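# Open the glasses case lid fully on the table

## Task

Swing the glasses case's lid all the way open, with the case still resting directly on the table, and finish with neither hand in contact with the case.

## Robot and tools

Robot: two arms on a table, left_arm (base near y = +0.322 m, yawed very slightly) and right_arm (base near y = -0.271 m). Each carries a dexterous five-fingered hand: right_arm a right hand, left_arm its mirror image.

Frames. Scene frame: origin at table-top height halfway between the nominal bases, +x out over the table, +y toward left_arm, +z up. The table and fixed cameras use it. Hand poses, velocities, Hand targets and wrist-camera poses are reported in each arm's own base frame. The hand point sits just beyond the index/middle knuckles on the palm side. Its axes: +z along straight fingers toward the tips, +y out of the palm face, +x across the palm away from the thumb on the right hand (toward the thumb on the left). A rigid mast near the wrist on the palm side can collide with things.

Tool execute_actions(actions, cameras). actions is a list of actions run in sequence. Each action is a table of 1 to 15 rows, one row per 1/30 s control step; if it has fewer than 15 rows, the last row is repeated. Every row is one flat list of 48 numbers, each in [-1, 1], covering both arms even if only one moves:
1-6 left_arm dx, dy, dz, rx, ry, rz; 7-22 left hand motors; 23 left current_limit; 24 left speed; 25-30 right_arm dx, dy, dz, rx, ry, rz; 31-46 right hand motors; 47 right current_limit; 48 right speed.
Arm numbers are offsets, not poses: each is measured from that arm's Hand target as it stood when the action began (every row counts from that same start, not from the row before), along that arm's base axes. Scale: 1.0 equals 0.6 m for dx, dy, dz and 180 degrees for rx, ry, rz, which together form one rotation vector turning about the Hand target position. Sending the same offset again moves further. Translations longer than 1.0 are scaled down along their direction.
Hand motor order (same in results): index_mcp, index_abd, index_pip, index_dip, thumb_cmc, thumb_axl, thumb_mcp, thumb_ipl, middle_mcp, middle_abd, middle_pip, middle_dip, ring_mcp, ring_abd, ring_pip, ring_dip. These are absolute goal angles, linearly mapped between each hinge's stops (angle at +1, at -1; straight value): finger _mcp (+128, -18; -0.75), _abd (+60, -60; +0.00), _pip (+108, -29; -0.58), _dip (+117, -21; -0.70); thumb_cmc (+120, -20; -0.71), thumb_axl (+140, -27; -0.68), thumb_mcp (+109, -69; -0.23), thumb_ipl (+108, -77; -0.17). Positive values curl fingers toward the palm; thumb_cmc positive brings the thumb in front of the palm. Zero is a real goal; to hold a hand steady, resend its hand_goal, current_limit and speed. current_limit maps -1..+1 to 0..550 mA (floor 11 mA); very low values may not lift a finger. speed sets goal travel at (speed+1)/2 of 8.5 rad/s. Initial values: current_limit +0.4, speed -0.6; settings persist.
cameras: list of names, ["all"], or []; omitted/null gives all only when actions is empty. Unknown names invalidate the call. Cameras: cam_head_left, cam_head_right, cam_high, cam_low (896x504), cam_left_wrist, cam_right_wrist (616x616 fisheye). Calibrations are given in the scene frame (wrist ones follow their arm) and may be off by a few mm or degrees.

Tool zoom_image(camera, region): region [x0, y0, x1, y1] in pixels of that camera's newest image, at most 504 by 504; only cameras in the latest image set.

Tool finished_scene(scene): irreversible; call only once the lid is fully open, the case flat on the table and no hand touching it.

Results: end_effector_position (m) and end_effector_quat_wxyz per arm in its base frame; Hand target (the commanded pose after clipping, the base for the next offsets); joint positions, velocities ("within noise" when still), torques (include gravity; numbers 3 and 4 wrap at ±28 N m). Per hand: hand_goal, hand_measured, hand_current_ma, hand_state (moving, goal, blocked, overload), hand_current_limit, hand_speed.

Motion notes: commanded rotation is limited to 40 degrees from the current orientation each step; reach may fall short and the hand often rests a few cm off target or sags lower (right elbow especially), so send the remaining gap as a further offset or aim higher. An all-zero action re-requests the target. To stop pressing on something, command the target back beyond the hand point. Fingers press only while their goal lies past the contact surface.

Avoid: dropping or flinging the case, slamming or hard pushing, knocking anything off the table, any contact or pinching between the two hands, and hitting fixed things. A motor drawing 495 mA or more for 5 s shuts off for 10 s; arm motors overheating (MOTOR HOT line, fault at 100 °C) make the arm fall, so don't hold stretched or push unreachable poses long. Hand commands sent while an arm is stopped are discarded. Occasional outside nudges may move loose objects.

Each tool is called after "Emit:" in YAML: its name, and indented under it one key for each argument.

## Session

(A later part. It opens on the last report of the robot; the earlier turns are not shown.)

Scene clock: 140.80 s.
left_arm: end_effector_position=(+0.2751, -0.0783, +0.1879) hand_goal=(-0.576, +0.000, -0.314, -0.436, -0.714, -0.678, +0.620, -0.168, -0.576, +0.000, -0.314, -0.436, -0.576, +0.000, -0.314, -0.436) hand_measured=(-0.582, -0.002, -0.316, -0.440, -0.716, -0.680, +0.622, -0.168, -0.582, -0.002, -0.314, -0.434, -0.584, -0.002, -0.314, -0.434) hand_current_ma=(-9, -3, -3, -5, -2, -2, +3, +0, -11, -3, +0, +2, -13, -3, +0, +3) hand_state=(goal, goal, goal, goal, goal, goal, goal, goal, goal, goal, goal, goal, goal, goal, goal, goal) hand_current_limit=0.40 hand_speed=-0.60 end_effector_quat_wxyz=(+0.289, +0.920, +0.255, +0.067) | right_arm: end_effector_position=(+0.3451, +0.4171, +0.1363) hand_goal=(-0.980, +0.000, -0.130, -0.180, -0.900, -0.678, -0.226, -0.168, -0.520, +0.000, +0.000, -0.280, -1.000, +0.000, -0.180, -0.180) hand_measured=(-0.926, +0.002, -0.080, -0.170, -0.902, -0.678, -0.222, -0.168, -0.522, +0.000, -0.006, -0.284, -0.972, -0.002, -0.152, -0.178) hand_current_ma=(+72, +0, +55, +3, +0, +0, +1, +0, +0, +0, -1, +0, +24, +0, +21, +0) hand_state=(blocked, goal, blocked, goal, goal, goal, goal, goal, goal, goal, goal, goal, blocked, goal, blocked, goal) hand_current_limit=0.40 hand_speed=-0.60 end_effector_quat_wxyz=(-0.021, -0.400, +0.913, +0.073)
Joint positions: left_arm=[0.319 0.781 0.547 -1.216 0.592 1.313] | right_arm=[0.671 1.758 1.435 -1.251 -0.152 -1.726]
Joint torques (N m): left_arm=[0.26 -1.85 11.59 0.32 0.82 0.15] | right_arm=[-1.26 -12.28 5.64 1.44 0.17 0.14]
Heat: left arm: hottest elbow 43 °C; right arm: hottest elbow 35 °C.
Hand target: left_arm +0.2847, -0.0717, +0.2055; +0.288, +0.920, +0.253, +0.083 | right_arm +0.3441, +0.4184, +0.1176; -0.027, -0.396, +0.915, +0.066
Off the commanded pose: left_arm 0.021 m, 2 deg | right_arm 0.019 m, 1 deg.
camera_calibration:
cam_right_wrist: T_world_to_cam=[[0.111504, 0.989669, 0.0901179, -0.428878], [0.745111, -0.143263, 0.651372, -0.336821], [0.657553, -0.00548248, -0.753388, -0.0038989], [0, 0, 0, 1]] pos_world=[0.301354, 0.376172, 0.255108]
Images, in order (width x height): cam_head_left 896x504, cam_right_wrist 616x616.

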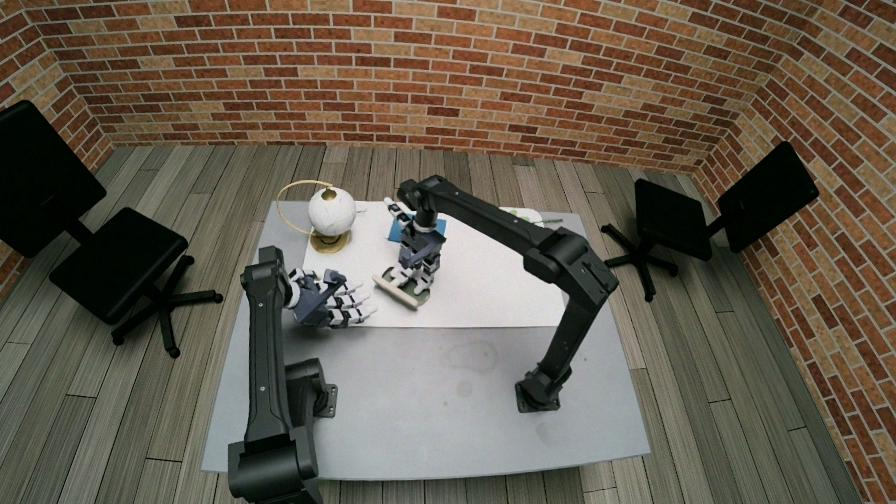

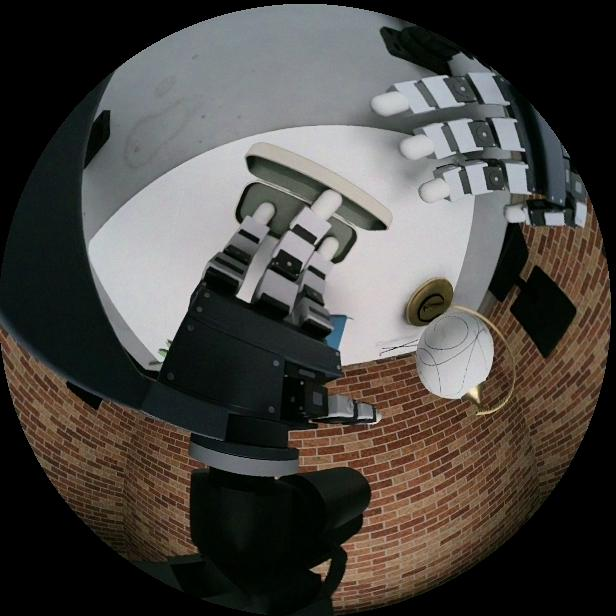

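Emit:
execute_actions:
  actions:
    - [[0,0,0.0,0,0,0,-0.575,0,-0.314,-0.435,-0.714,-0.678,0.62,-0.168,-0.575,0,-0.314,-0.435,-0.575,0,-0.314,-0.435,0.4,-0.6,0,0,0,0,0,0,-1,0,-0.15,-0.18,-0.9,-0.678,-0.226,-0.168,-0.47,0,-0.05,-0.3,-1,0,-0.2,-0.18,0.4,-0.7]]
    - [[0,0,0.0,0,0,0,-0.575,0,-0.314,-0.435,-0.714,-0.678,0.62,-0.168,-0.575,0,-0.314,-0.435,-0.575,0,-0.314,-0.435,0.4,-0.6,0,0,0,0,0,0,-1,0,-0.15,-0.18,-0.9,-0.678,-0.226,-0.168,-0.42,0,-0.1,-0.35,-1,0,-0.2,-0.18,0.4,-0.7]]
  cameras: ["cam_right_wrist","cam_head_left"]

Emit:
zoom_image:
  camera: "cam_right_wrist"
  region: [230, 60, 430, 260]

Emit:
zoom_image:
  camera: "cam_head_left"
  region: [350, 230, 470, 330]

Scene clock: 142.23 s.
left_arm: end_effector_position=(+0.2751, -0.0783, +0.1879) hand_goal=(-0.576, +0.000, -0.314, -0.436, -0.714, -0.678, +0.620, -0.168, -0.576, +0.000, -0.314, -0.436, -0.576, +0.000, -0.314, -0.436) hand_measured=(-0.582, -0.002, -0.316, -0.440, -0.716, -0.680, +0.622, -0.168, -0.582, -0.002, -0.314, -0.434, -0.584, -0.002, -0.314, -0.434) hand_current_ma=(-9, -3, -3, -5, -2, -2, +3, +0, -11, -3, +0, +2, -13, -3, +0, +3) hand_state=(goal, goal, goal, goal, goal, goal, goal, goal, goal, goal, goal, goal, goal, goal, goal, goal) hand_current_limit=0.40 hand_speed=-0.60 end_effector_quat_wxyz=(+0.289, +0.920, +0.255, +0.067) | right_arm: end_effector_position=(+0.3443, +0.4182, +0.1371) hand_goal=(-1.000, +0.000, -0.150, -0.180, -0.900, -0.678, -0.226, -0.168, -0.420, +0.000, -0.100, -0.350, -1.000, +0.000, -0.200, -0.180) hand_measured=(-0.940, +0.002, -0.096, -0.168, -0.902, -0.678, -0.222, -0.168, -0.434, +0.000, -0.100, -0.348, -0.976, -0.002, -0.176, -0.178) hand_current_ma=(+89, +0, +64, +4, +0, +0, +1, +0, -6, +0, +0, +0, +17, +0, +15, +0) hand_state=(blocked, goal, blocked, goal, goal, goal, goal, goal, goal, goal, goal, goal, blocked, goal, blocked, goal) hand_current_limit=0.40 hand_speed=-0.70 end_effector_quat_wxyz=(-0.020, -0.401, +0.913, +0.074)
Joint positions: left_arm=[0.319 0.781 0.547 -1.216 0.592 1.313] | right_arm=[0.673 1.757 1.435 -1.25 -0.154 -1.726]
Joint torques (N m): left_arm=[0.73 -1.61 11.56 0.13 0.89 0.19] | right_arm=[-1.44 -12.22 5.68 1.39 0.25 0.14]
Heat: left arm: hottest elbow 43 °C; right arm: hottest elbow 35 °C.
Hand target: left_arm +0.2847, -0.0717, +0.2055; +0.288, +0.920, +0.253, +0.083 | right_arm +0.3441, +0.4184, +0.1175; -0.027, -0.396, +0.915, +0.066
Off the commanded pose: left_arm 0.021 m, 2 deg | right_arm 0.020 m, 1 deg.
camera_calibration:
cam_right_wrist: T_world_to_cam=[[0.109542, 0.989611, 0.0931151, -0.429613], [0.745012, -0.143756, 0.651376, -0.336381], [0.657995, -0.00198116, -0.75302, -0.00438224], [0, 0, 0, 1]] pos_world=[0.300552, 0.376784, 0.255814]
Images, in order (width x height): cam_head_left 896x504, cam_right_wrist 616x616.

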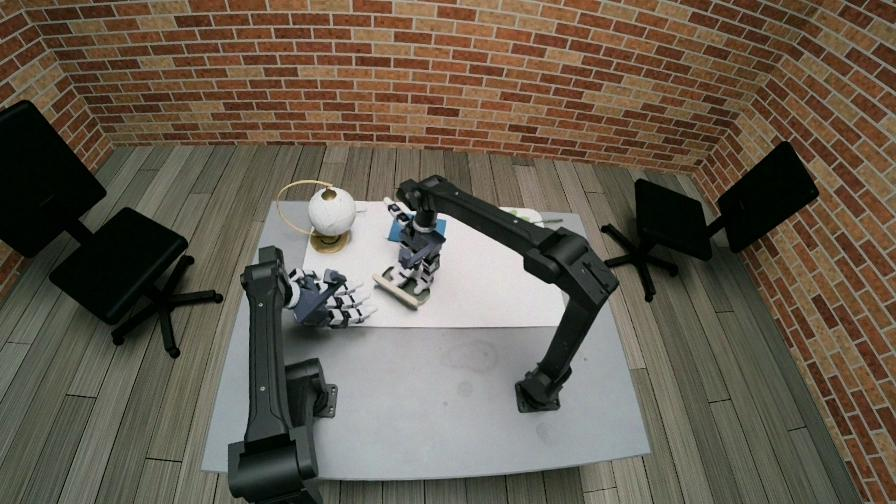

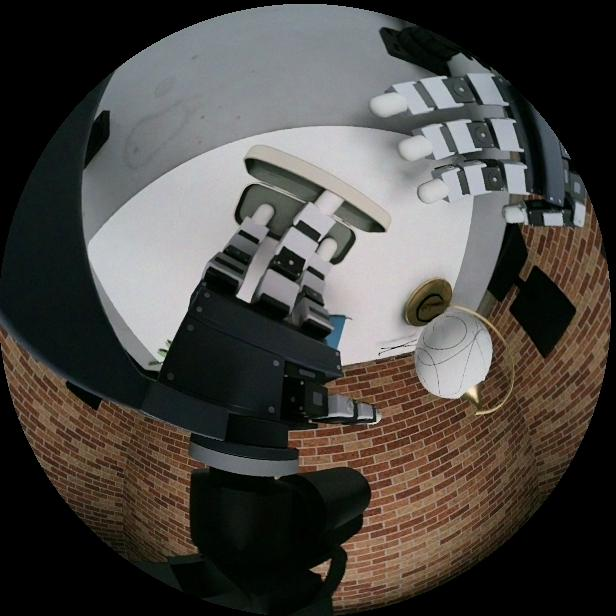

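Scaled by 2.520 from the camera's 616x616 image, which has a finer 880x880 frame.

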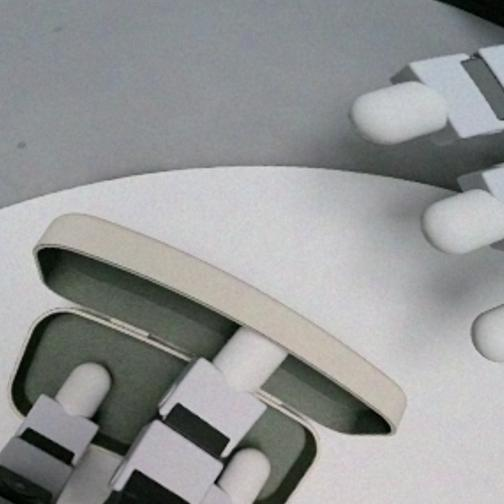

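Scaled by 4.200.

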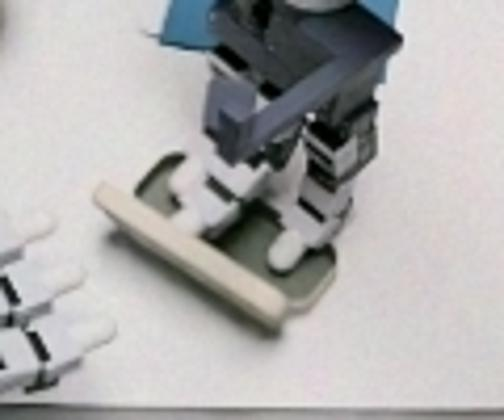

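Emit:
execute_actions:
  actions:
    - [[0,0,0.0,0,0,0,-0.575,0,-0.314,-0.435,-0.714,-0.678,0.62,-0.168,-0.575,0,-0.314,-0.435,-0.575,0,-0.314,-0.435,0.4,-0.6,0,0,0,0,0,0,-1,0,-0.17,-0.18,-0.9,-0.678,-0.226,-0.168,-0.37,0,-0.17,-0.41,-1,0,-0.26,-0.22,0.4,-0.7]]
    - [[0,0,0.0,0,0,0,-0.575,0,-0.314,-0.435,-0.714,-0.678,0.62,-0.168,-0.575,0,-0.314,-0.435,-0.575,0,-0.314,-0.435,0.4,-0.6,0,0,0,0,0,0,-1,0,-0.18,-0.18,-0.9,-0.678,-0.226,-0.168,-0.31,0,-0.24,-0.47,-1,0,-0.28,-0.22,0.4,-0.7]]
  cameras: ["cam_right_wrist","cam_head_left"]

Emit:
zoom_image:
  camera: "cam_right_wrist"
  region: [230, 60, 430, 260]

Emit:
zoom_image:
  camera: "cam_head_left"
  region: [350, 230, 470, 330]

Scene clock: 143.63 s.
left_arm: end_effector_position=(+0.2751, -0.0783, +0.1879) hand_goal=(-0.576, +0.000, -0.314, -0.436, -0.714, -0.678, +0.620, -0.168, -0.576, +0.000, -0.314, -0.436, -0.576, +0.000, -0.314, -0.436) hand_measured=(-0.582, -0.002, -0.316, -0.440, -0.716, -0.680, +0.622, -0.168, -0.582, -0.002, -0.314, -0.434, -0.584, -0.002, -0.314, -0.434) hand_current_ma=(-9, -3, -3, -5, -2, -2, +3, +0, -11, -3, +0, +2, -13, -3, +0, +3) hand_state=(goal, goal, goal, goal, goal, goal, goal, goal, goal, goal, goal, goal, goal, goal, goal, goal) hand_current_limit=0.40 hand_speed=-0.60 end_effector_quat_wxyz=(+0.289, +0.920, +0.255, +0.067) | right_arm: end_effector_position=(+0.3441, +0.4187, +0.1391) hand_goal=(-1.000, +0.000, -0.180, -0.180, -0.900, -0.678, -0.226, -0.168, -0.310, +0.000, -0.240, -0.470, -1.000, +0.000, -0.280, -0.220) hand_measured=(-0.940, +0.000, -0.124, -0.168, -0.902, -0.678, -0.222, -0.168, -0.346, +0.006, -0.218, -0.440, -0.954, +0.000, -0.210, -0.202) hand_current_ma=(+88, +0, +68, +5, +0, +0, +1, +0, -34, +1, +13, +22, +56, +0, +100, +10) hand_state=(blocked, goal, blocked, goal, goal, goal, goal, goal, blocked, goal, blocked, blocked, blocked, goal, blocked, goal) hand_current_limit=0.40 hand_speed=-0.70 end_effector_quat_wxyz=(-0.019, -0.401, +0.913, +0.076)
Joint positions: left_arm=[0.319 0.781 0.547 -1.216 0.592 1.313] | right_arm=[0.673 1.754 1.435 -1.249 -0.157 -1.726]
Joint torques (N m): left_arm=[0.32 -1.14 11.71 0.17 0.83 0.15] | right_arm=[-1.44 -12.1 5.67 1.36 0.38 0.14]
Heat: left arm: hottest elbow 43 °C; right arm: hottest elbow 35 °C.
Hand target: left_arm +0.2847, -0.0717, +0.2055; +0.288, +0.920, +0.253, +0.083 | right_arm +0.3442, +0.4183, +0.1175; -0.027, -0.396, +0.915, +0.066
Off the commanded pose: left_arm 0.021 m, 2 deg | right_arm 0.022 m, 2 deg.
camera_calibration:
cam_right_wrist: T_world_to_cam=[[0.109456, 0.989128, 0.0982061, -0.430757], [0.744453, -0.147043, 0.651282, -0.335856], [0.658642, 0.00182332, -0.752455, -0.00467055], [0, 0, 0, 1]] pos_world=[0.300254, 0.376697, 0.257526]
Images, in order (width x height): cam_head_left 896x504, cam_right_wrist 616x616.

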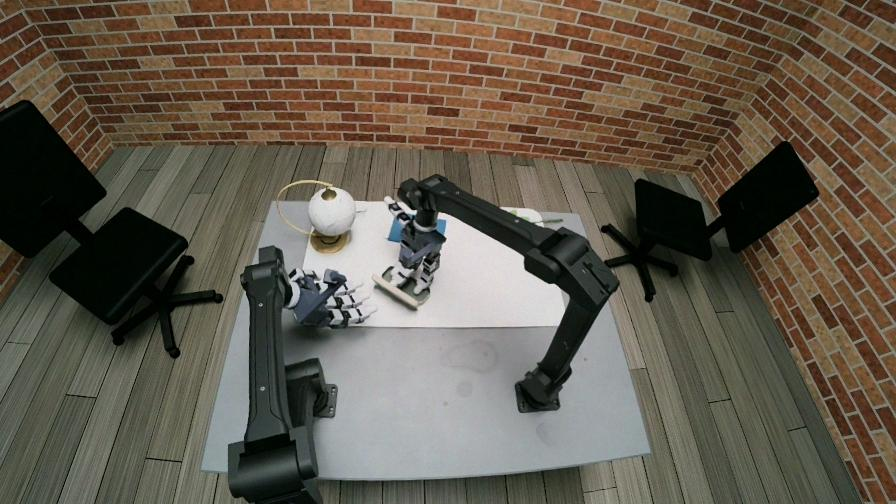

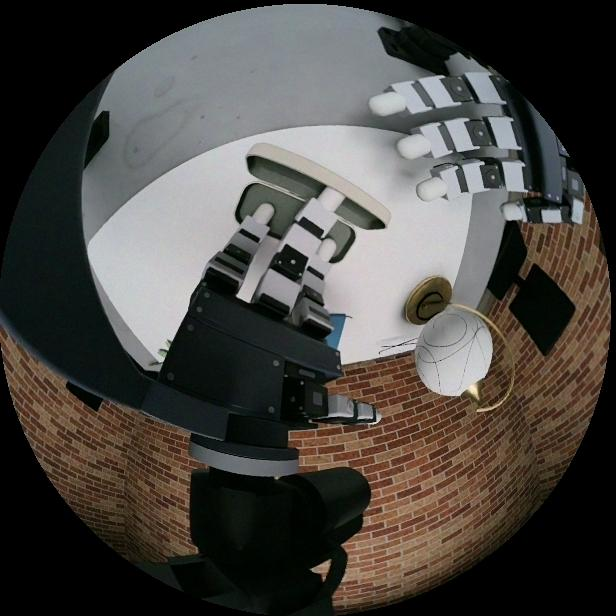

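Scaled by 2.520 from the camera's 616x616 image, which has a finer 880x880 frame.

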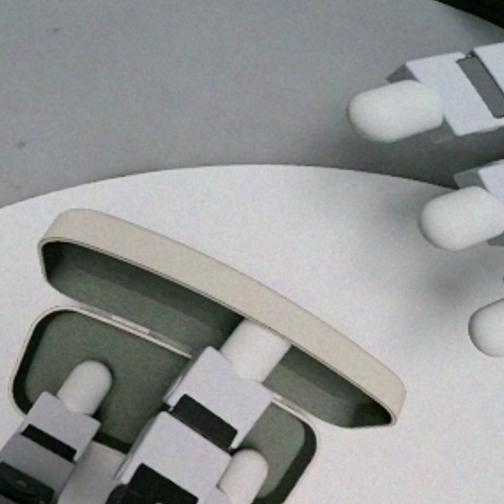

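Scaled by 4.200.

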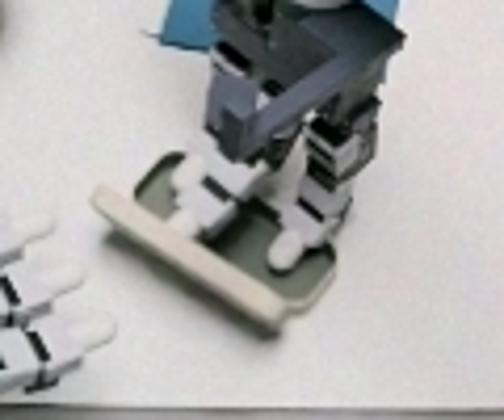

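Emit:
execute_actions:
  actions:
    - [[0,0,0.0,0,0,0,-0.575,0,-0.314,-0.435,-0.714,-0.678,0.62,-0.168,-0.575,0,-0.314,-0.435,-0.575,0,-0.314,-0.435,0.4,-0.6,0,0,0.02,0,0,0,-0.95,0,-0.12,-0.18,-0.9,-0.678,-0.226,-0.168,-0.42,0,-0.15,-0.44,-0.95,0,-0.2,-0.2,0.4,-0.6]]
    - [[0,0,0.0,0,0,0,-0.575,0,-0.314,-0.435,-0.714,-0.678,0.62,-0.168,-0.575,0,-0.314,-0.435,-0.575,0,-0.314,-0.435,0.4,-0.6,0,0,0.04,0,0,0,-0.95,0,-0.12,-0.18,-0.9,-0.678,-0.226,-0.168,-0.7,0,0.1,-0.3,-0.95,0,-0.12,-0.18,0.4,-0.6]]
    - [[0,0,0.0,0,0,0,-0.575,0,-0.314,-0.435,-0.714,-0.678,0.62,-0.168,-0.575,0,-0.314,-0.435,-0.575,0,-0.314,-0.435,0.4,-0.6,0,0,0.03,0,0,0,-0.95,0,-0.2,-0.3,-0.9,-0.678,-0.226,-0.168,-0.95,0,0.4,0.1,-0.95,0,-0.2,-0.3,0.4,-0.6]]
  cameras: ["cam_right_wrist","cam_head_left","cam_high","cam_head_right"]

Emit:
zoom_image:
  camera: "cam_right_wrist"
  region: [230, 60, 430, 260]

Emit:
zoom_image:
  camera: "cam_high"
  region: [340, 260, 440, 360]

Emit:
zoom_image:
  camera: "cam_head_left"
  region: [350, 230, 470, 330]

Emit:
zoom_image:
  camera: "cam_head_right"
  region: [350, 230, 470, 330]

Scene clock: 146.87 s.
left_arm: end_effector_position=(+0.2751, -0.0783, +0.1879) hand_goal=(-0.576, +0.000, -0.314, -0.436, -0.714, -0.678, +0.620, -0.168, -0.576, +0.000, -0.314, -0.436, -0.576, +0.000, -0.314, -0.436) hand_measured=(-0.582, -0.002, -0.316, -0.440, -0.716, -0.680, +0.622, -0.168, -0.582, -0.002, -0.314, -0.434, -0.584, -0.002, -0.314, -0.434) hand_current_ma=(-9, -3, -3, -5, -2, -2, +3, +0, -11, -3, +0, +2, -13, -3, +0, +3) hand_state=(goal, goal, goal, goal, goal, goal, goal, goal, goal, goal, goal, goal, goal, goal, goal, goal) hand_current_limit=0.40 hand_speed=-0.60 end_effector_quat_wxyz=(+0.289, +0.920, +0.255, +0.067) | right_arm: end_effector_position=(+0.3325, +0.4078, +0.1461) hand_goal=(-0.950, +0.000, -0.200, -0.300, -0.900, -0.678, -0.226, -0.168, -0.950, +0.000, +0.400, +0.100, -0.950, +0.000, -0.200, -0.300) hand_measured=(-0.944, -0.004, -0.198, -0.298, -0.902, -0.678, -0.222, -0.168, -0.948, +0.002, +0.394, +0.096, -0.946, +0.000, -0.198, -0.298) hand_current_ma=(+1, -1, +0, +0, +0, +0, +1, +0, +0, +0, -1, +0, +1, +0, +0, +0) hand_state=(goal, goal, goal, goal, goal, goal, goal, goal, goal, goal, goal, goal, goal, goal, goal, goal) hand_current_limit=0.40 hand_speed=-0.60 end_effector_quat_wxyz=(-0.053, -0.398, +0.914, +0.061)
Joint positions: left_arm=[0.319 0.781 0.547 -1.216 0.592 1.313] | right_arm=[0.674 1.75 1.452 -1.344 -0.145 -1.723]
Joint torques (N m): left_arm=[0.38 -1.85 11.54 -0.05 0.88 0.18] | right_arm=[-1.55 -14.62 10.82 -0.28 -0.08 0.11]
Heat: left arm: hottest elbow 44 °C; right arm: hottest elbow 35 °C.
Hand target: left_arm +0.2847, -0.0717, +0.2055; +0.288, +0.920, +0.253, +0.083 | right_arm +0.3442, +0.4184, +0.1715; -0.027, -0.396, +0.915, +0.066
Off the commanded pose: left_arm 0.021 m, 2 deg | right_arm 0.030 m, 3 deg.
camera_calibration:
cam_right_wrist: T_world_to_cam=[[0.113563, 0.992808, 0.0378847, -0.413506], [0.776281, -0.112465, 0.620274, -0.353481], [0.620074, -0.0410311, -0.78347, 0.043122], [0, 0, 0, 1]] pos_world=[0.294621, 0.372547, 0.268706]
Images, in order (width x height): cam_head_left 896x504, cam_head_right 896x504, cam_high 896x504, cam_right_wrist 616x616.

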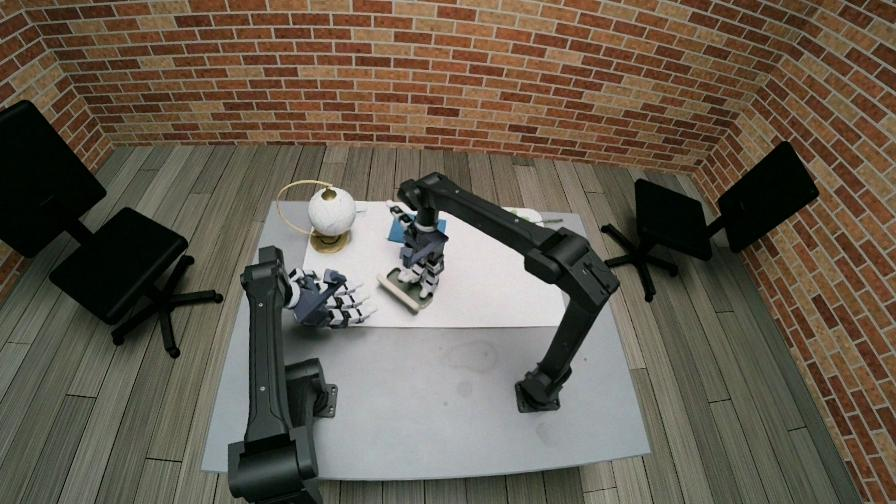

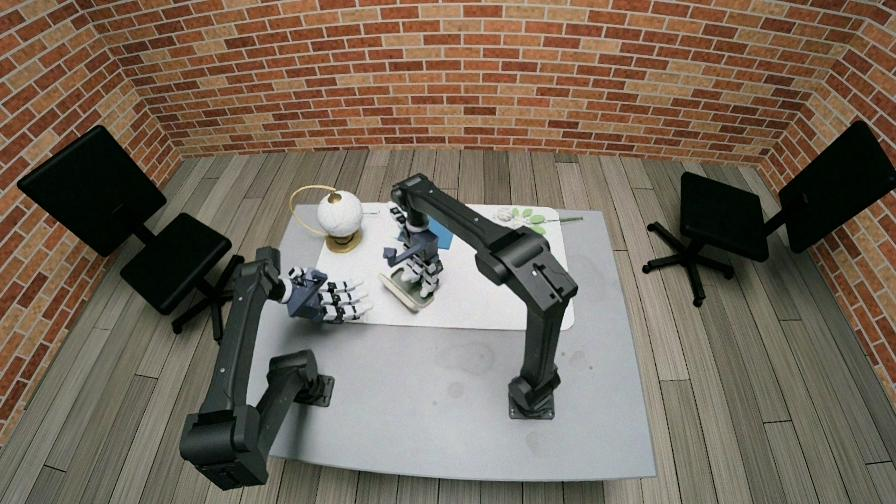

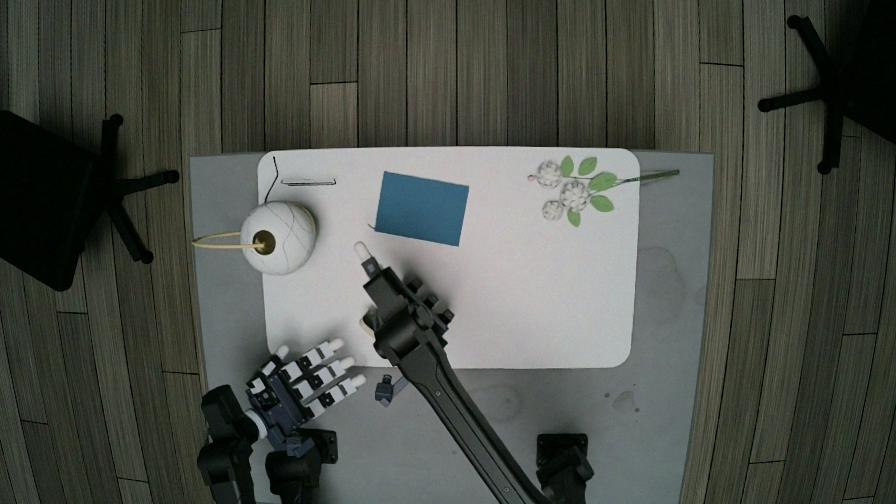

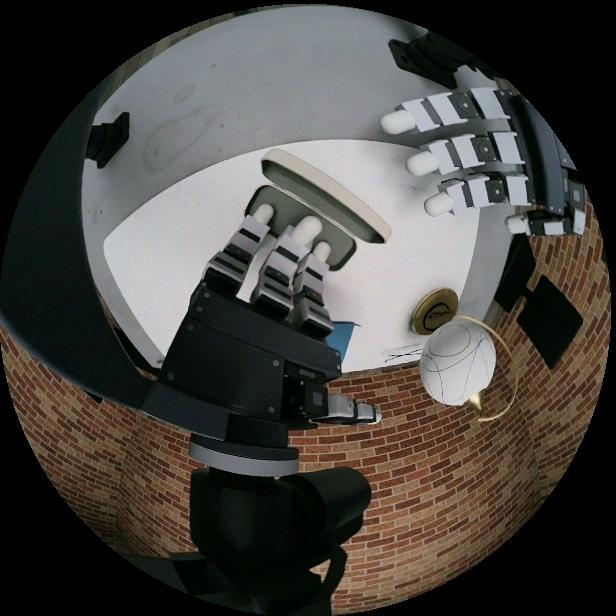

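Scaled by 2.520 from the camera's 616x616 image, which has a finer 880x880 frame.

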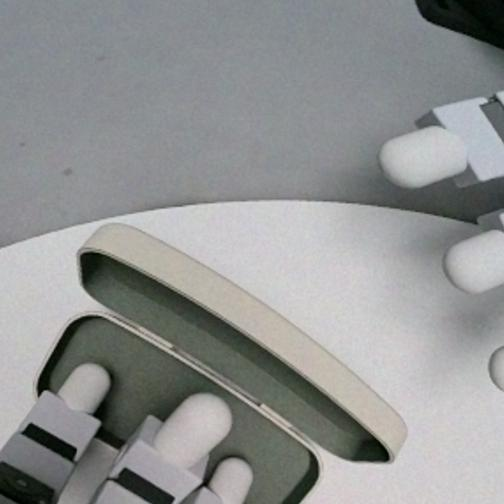

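Scaled by 5.040.

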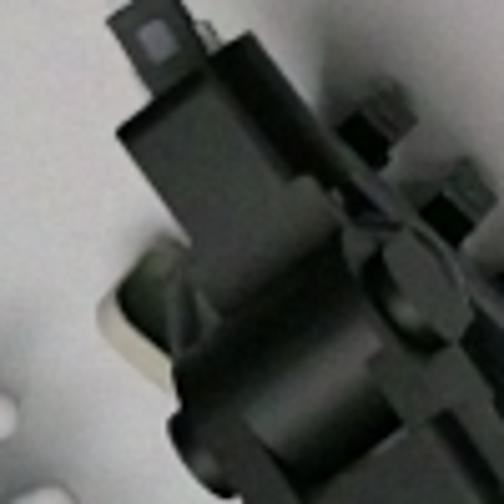

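Scaled by 4.200.

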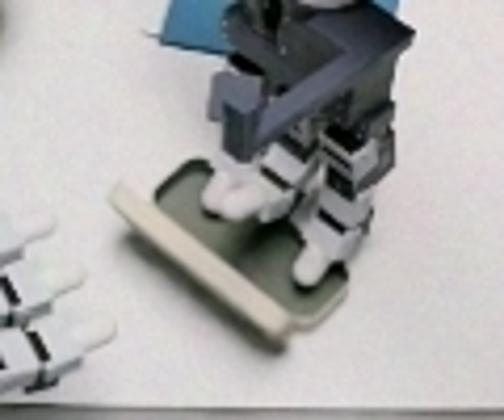

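Scaled by 4.200.

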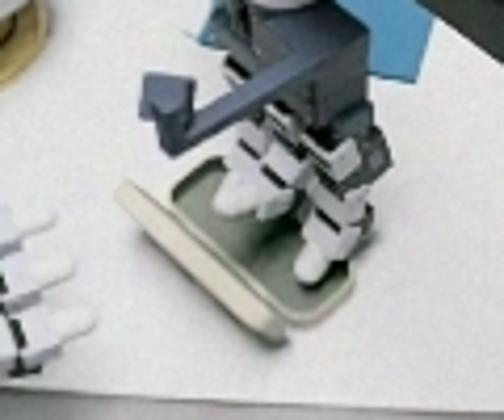

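Emit:
execute_actions:
  actions:
    - [[0,0,0.0,0,0,0,-0.575,0,-0.314,-0.435,-0.714,-0.678,0.62,-0.168,-0.575,0,-0.314,-0.435,-0.575,0,-0.314,-0.435,0.4,-0.6,0,0,0.014,0,0,0,-0.95,0,0.2,0,-0.9,-0.678,-0.226,-0.168,-0.97,0,0.5,0.2,-0.95,0,0.2,0,0.4,-0.5]]
    - [[0,0,0.0,0,0,0,-0.575,0,-0.314,-0.435,-0.714,-0.678,0.62,-0.168,-0.575,0,-0.314,-0.435,-0.575,0,-0.314,-0.435,0.4,-0.6,-0.024,0.034,0,0,0,0.033,-0.95,0,0.2,0,-0.9,-0.678,-0.226,-0.168,-0.97,0,0.5,0.2,-0.95,0,0.2,0,0.4,-0.6]]
  cameras: ["cam_right_wrist","cam_head_left"]

Emit:
zoom_image:
  camera: "cam_right_wrist"
  region: [230, 60, 430, 260]

Emit:
zoom_image:
  camera: "cam_head_left"
  region: [350, 230, 470, 330]

Scene clock: 148.77 s.
left_arm: end_effector_position=(+0.2751, -0.0783, +0.1879) hand_goal=(-0.576, +0.000, -0.314, -0.436, -0.714, -0.678, +0.620, -0.168, -0.576, +0.000, -0.314, -0.436, -0.576, +0.000, -0.314, -0.436) hand_measured=(-0.582, -0.002, -0.316, -0.440, -0.716, -0.680, +0.622, -0.168, -0.582, -0.002, -0.314, -0.434, -0.584, -0.002, -0.314, -0.434) hand_current_ma=(-9, -3, -3, -5, -2, -2, +3, +0, -11, -3, +0, +2, -13, -3, +0, +3) hand_state=(goal, goal, goal, goal, goal, goal, goal, goal, goal, goal, goal, goal, goal, goal, goal, goal) hand_current_limit=0.40 hand_speed=-0.60 end_effector_quat_wxyz=(+0.289, +0.920, +0.255, +0.067) | right_arm: end_effector_position=(+0.3206, +0.4290, +0.1627) hand_goal=(-0.950, +0.000, +0.200, +0.000, -0.900, -0.678, -0.226, -0.168, -0.970, +0.000, +0.500, +0.200, -0.950, +0.000, +0.200, +0.000) hand_measured=(-0.948, -0.004, +0.194, -0.004, -0.902, -0.678, -0.222, -0.168, -0.968, +0.002, +0.494, +0.196, -0.948, +0.000, +0.194, -0.004) hand_current_ma=(+0, +0, -1, -1, +0, +0, +1, +0, +0, +0, -1, +0, +0, +0, -2, +0) hand_state=(goal, goal, goal, goal, goal, goal, goal, goal, goal, goal, goal, goal, goal, goal, goal, goal) hand_current_limit=0.40 hand_speed=-0.60 end_effector_quat_wxyz=(-0.049, -0.435, +0.897, +0.060)
Joint positions: left_arm=[0.319 0.781 0.547 -1.216 0.592 1.313] | right_arm=[0.72 1.765 1.518 -1.387 -0.142 -1.758]
Joint torques (N m): left_arm=[0.09 -0.5 11.7 0.14 0.84 0.13] | right_arm=[-1.55 -13.68 11.06 -0.25 -0.14 -0.14]
Heat: left arm: hottest elbow 44 °C; right arm: hottest elbow 35 °C.
Hand target: left_arm +0.2847, -0.0717, +0.2055; +0.288, +0.920, +0.253, +0.083 | right_arm +0.3299, +0.4388, +0.1799; -0.030, -0.443, +0.894, +0.065
Off the commanded pose: left_arm 0.021 m, 2 deg | right_arm 0.022 m, 2 deg.
camera_calibration:
cam_right_wrist: T_world_to_cam=[[0.0327268, 0.998367, 0.0468143, -0.41175], [0.776135, -0.0548975, 0.628172, -0.37801], [0.629717, 0.0157761, -0.776665, 0.0358133], [0, 0, 0, 1]] pos_world=[0.28431, 0.389761, 0.284546]
Images, in order (width x height): cam_head_left 896x504, cam_right_wrist 616x616.

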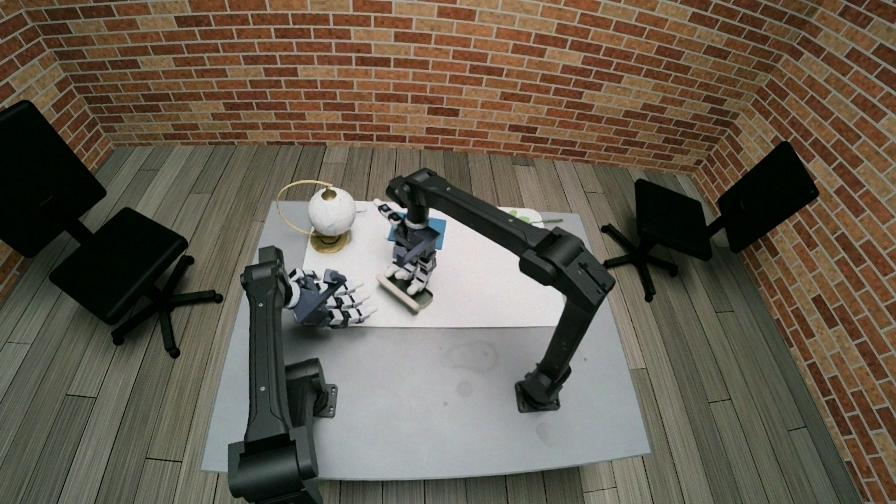

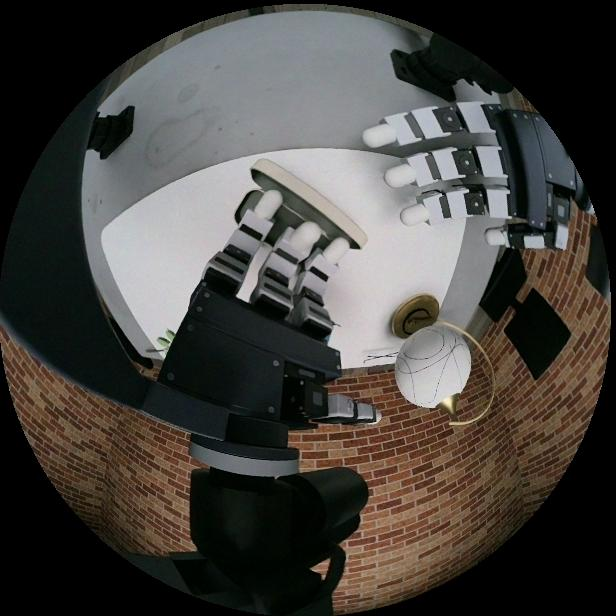

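Scaled by 2.520 from the camera's 616x616 image, which has a finer 880x880 frame.

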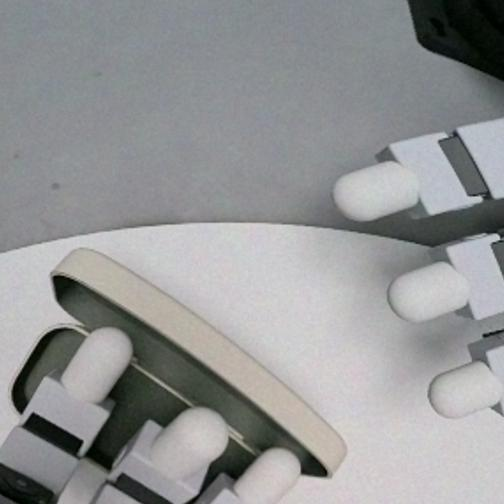

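Scaled by 4.200.

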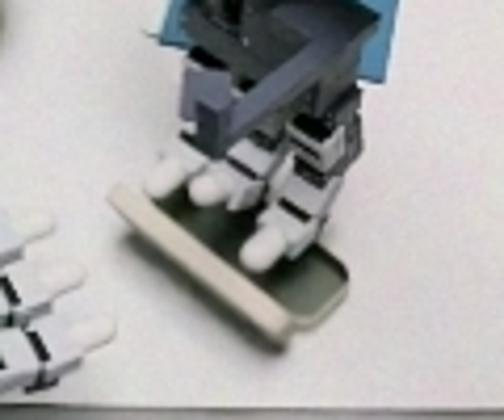

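Emit:
execute_actions:
  actions:
    - [[0,0,0.0,0,0,0,-0.575,0,-0.314,-0.435,-0.714,-0.678,0.62,-0.168,-0.575,0,-0.314,-0.435,-0.575,0,-0.314,-0.435,0.4,-0.6,-0.008,0.007,0,0,0,0.0,-0.92,0,-0.1,-0.2,-0.9,-0.678,-0.226,-0.168,-0.97,0,0.5,0.2,-0.92,0,-0.1,-0.2,0.4,-0.6]]
    - [[0,0,0.0,0,0,0,-0.575,0,-0.314,-0.435,-0.714,-0.678,0.62,-0.168,-0.575,0,-0.314,-0.435,-0.575,0,-0.314,-0.435,0.4,-0.6,0,0,0,0,0,0.0,-0.908,0,-0.4,-0.5,-0.9,-0.678,-0.226,-0.168,-0.97,0,0.5,0.2,-0.908,0,-0.4,-0.5,0.4,-0.6]]
  cameras: ["cam_right_wrist","cam_head_left"]

Emit:
zoom_image:
  camera: "cam_right_wrist"
  region: [230, 60, 430, 260]

Emit:
zoom_image:
  camera: "cam_head_left"
  region: [350, 230, 470, 330]

Scene clock: 150.50 s.
left_arm: end_effector_position=(+0.2751, -0.0783, +0.1879) hand_goal=(-0.576, +0.000, -0.314, -0.436, -0.714, -0.678, +0.620, -0.168, -0.576, +0.000, -0.314, -0.436, -0.576, +0.000, -0.314, -0.436) hand_measured=(-0.582, -0.002, -0.316, -0.440, -0.716, -0.680, +0.622, -0.168, -0.582, -0.002, -0.314, -0.434, -0.584, -0.002, -0.314, -0.434) hand_current_ma=(-9, -3, -3, -5, -2, -2, +3, +0, -11, -3, +0, +2, -13, -3, +0, +3) hand_state=(goal, goal, goal, goal, goal, goal, goal, goal, goal, goal, goal, goal, goal, goal, goal, goal) hand_current_limit=0.40 hand_speed=-0.60 end_effector_quat_wxyz=(+0.289, +0.920, +0.255, +0.067) | right_arm: end_effector_position=(+0.3192, +0.4300, +0.1627) hand_goal=(-0.908, +0.000, -0.400, -0.500, -0.900, -0.678, -0.226, -0.168, -0.970, +0.000, +0.500, +0.200, -0.908, +0.000, -0.400, -0.500) hand_measured=(-0.910, -0.004, -0.398, -0.498, -0.902, -0.678, -0.222, -0.168, -0.968, +0.002, +0.494, +0.196, -0.910, +0.000, -0.398, -0.498) hand_current_ma=(+0, +0, +0, +0, +0, +0, +1, +0, +0, +0, -1, +0, +0, +0, +0, +0) hand_state=(goal, goal, goal, goal, goal, goal, goal, goal, goal, goal, goal, goal, goal, goal, goal, goal) hand_current_limit=0.40 hand_speed=-0.60 end_effector_quat_wxyz=(-0.049, -0.436, +0.896, +0.060)
Joint positions: left_arm=[0.319 0.781 0.547 -1.216 0.592 1.313] | right_arm=[0.723 1.765 1.518 -1.387 -0.142 -1.758]
Joint torques (N m): left_arm=[0.56 -1.03 11.63 0.12 0.85 0.16] | right_arm=[-0.79 -13.86 10.77 -0.16 -0.16 -0.01]
Heat: left arm: hottest elbow 44 °C; right arm: hottest elbow 36 °C.
Hand target: left_arm +0.2847, -0.0717, +0.2055; +0.288, +0.920, +0.253, +0.083 | right_arm +0.3251, +0.4430, +0.1799; -0.030, -0.443, +0.894, +0.065
Off the commanded pose: left_arm 0.021 m, 2 deg | right_arm 0.022 m, 2 deg.
camera_calibration:
cam_right_wrist: T_world_to_cam=[[0.0293228, 0.99847, 0.0468783, -0.411612], [0.776296, -0.052292, 0.628196, -0.378099], [0.629686, 0.017971, -0.776641, 0.035705], [0, 0, 0, 1]] pos_world=[0.283104, 0.390569, 0.284546]
Images, in order (width x height): cam_head_left 896x504, cam_right_wrist 616x616.

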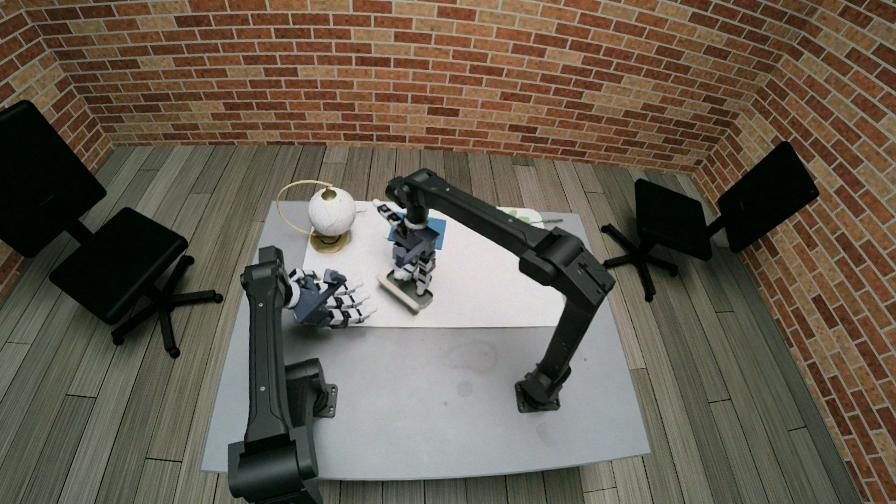

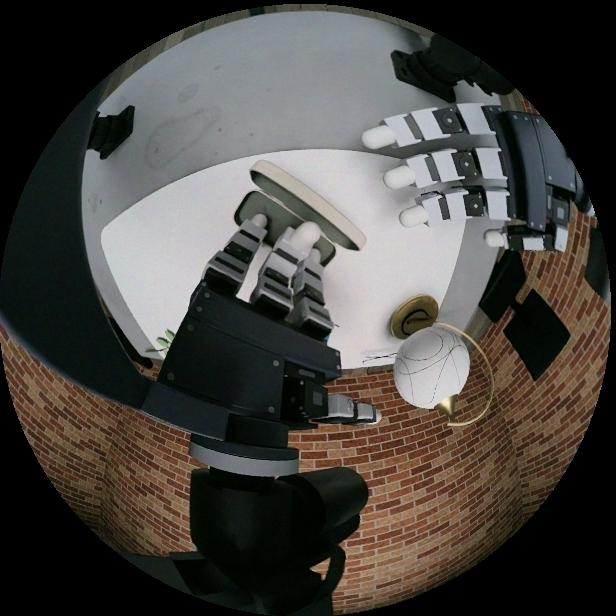

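Scaled by 2.520 from the camera's 616x616 image, which has a finer 880x880 frame.

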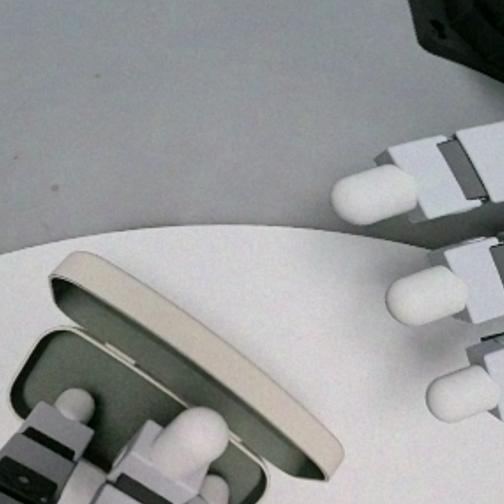

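Scaled by 4.200.

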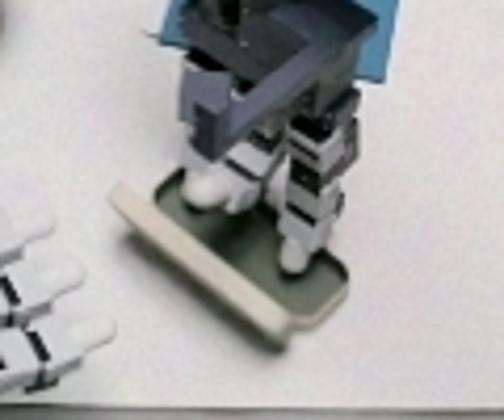

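Emit:
execute_actions:
  actions:
    - [[0,0,0.0,0,0,0,-0.575,0,-0.314,-0.435,-0.714,-0.678,0.62,-0.168,-0.575,0,-0.314,-0.435,-0.575,0,-0.314,-0.435,0.4,-0.6,-0.004,-0.007,-0.035,0,0,0.0,-0.908,0,-0.4,-0.5,-0.9,-0.678,-0.226,-0.168,-0.97,0,0.5,0.2,-0.908,0,-0.4,-0.5,0.4,-0.6]]
    - [[0,0,0.0,0,0,0,-0.575,0,-0.314,-0.435,-0.714,-0.678,0.62,-0.168,-0.575,0,-0.314,-0.435,-0.575,0,-0.314,-0.435,0.4,-0.6,0,0,-0.015,0,0,0.0,-0.908,0,-0.4,-0.5,-0.9,-0.678,-0.226,-0.168,-0.97,0,0.5,0.2,-0.908,0,-0.4,-0.5,0.4,-0.6]]
  cameras: ["cam_right_wrist","cam_head_left"]

Emit:
zoom_image:
  camera: "cam_right_wrist"
  region: [230, 60, 430, 260]

Emit:
zoom_image:
  camera: "cam_head_left"
  region: [350, 230, 470, 330]

Scene clock: 151.93 s.
left_arm: end_effector_position=(+0.2751, -0.0783, +0.1879) hand_goal=(-0.576, +0.000, -0.314, -0.436, -0.714, -0.678, +0.620, -0.168, -0.576, +0.000, -0.314, -0.436, -0.576, +0.000, -0.314, -0.436) hand_measured=(-0.582, -0.002, -0.316, -0.440, -0.716, -0.680, +0.622, -0.168, -0.582, -0.002, -0.314, -0.434, -0.584, -0.002, -0.314, -0.434) hand_current_ma=(-9, -3, -3, -5, -2, -2, +3, +0, -11, -3, +0, +2, -13, -3, +0, +3) hand_state=(goal, goal, goal, goal, goal, goal, goal, goal, goal, goal, goal, goal, goal, goal, goal, goal) hand_current_limit=0.40 hand_speed=-0.60 end_effector_quat_wxyz=(+0.289, +0.920, +0.255, +0.067) | right_arm: end_effector_position=(+0.3247, +0.4348, +0.1527) hand_goal=(-0.908, +0.000, -0.400, -0.500, -0.900, -0.678, -0.226, -0.168, -0.970, +0.000, +0.500, +0.200, -0.908, +0.000, -0.400, -0.500) hand_measured=(-0.910, -0.002, -0.398, -0.498, -0.902, -0.678, -0.222, -0.168, -0.968, +0.002, +0.494, +0.196, -0.910, +0.000, -0.398, -0.498) hand_current_ma=(+0, +0, +0, +0, +0, +0, +1, +0, +0, +0, -1, +0, +0, +0, +0, +0) hand_state=(goal, goal, goal, goal, goal, goal, goal, goal, goal, goal, goal, goal, goal, goal, goal, goal) hand_current_limit=0.40 hand_speed=-0.60 end_effector_quat_wxyz=(-0.034, -0.438, +0.896, +0.065)
Joint positions: left_arm=[0.319 0.781 0.547 -1.216 0.592 1.313] | right_arm=[0.723 1.771 1.501 -1.332 -0.142 -1.758]
Joint torques (N m): left_arm=[0.15 -1.44 11.75 -0.03 0.81 0.21] | right_arm=[-1.03 -13.86 7.01 0.79 -0.13 -0.04]
Heat: left arm: hottest elbow 44 °C; right arm: hottest elbow 36 °C.
Hand target: left_arm +0.2847, -0.0717, +0.2055; +0.288, +0.920, +0.253, +0.083 | right_arm +0.3227, +0.4388, +0.1500; -0.030, -0.443, +0.894, +0.065
Off the commanded pose: left_arm 0.021 m, 2 deg | right_arm 0.005 m, 1 deg.
camera_calibration:
cam_right_wrist: T_world_to_cam=[[0.0280308, 0.997293, 0.0679767, -0.418421], [0.761538, -0.0653559, 0.644816, -0.367949], [0.647514, 0.0336922, -0.761309, 0.00937393], [0, 0, 0, 1]] pos_world=[0.285866, 0.392924, 0.272839]
Images, in order (width x height): cam_head_left 896x504, cam_right_wrist 616x616.

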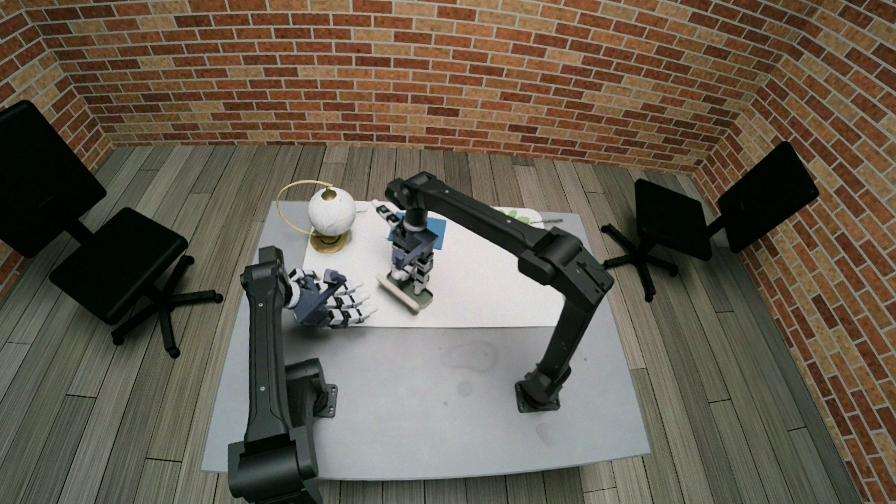

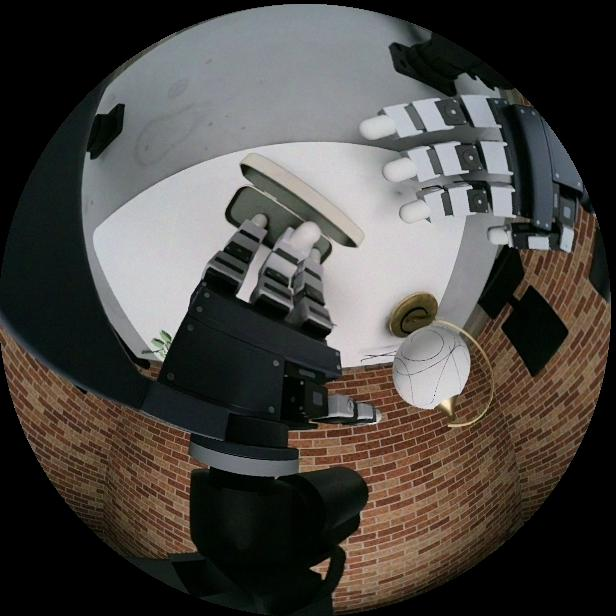

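Scaled by 2.520 from the camera's 616x616 image, which has a finer 880x880 frame.

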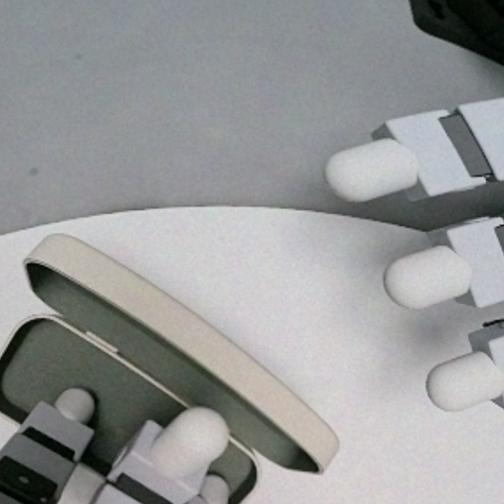

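Scaled by 4.200.

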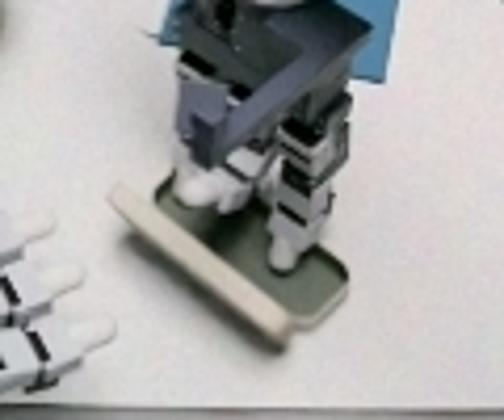

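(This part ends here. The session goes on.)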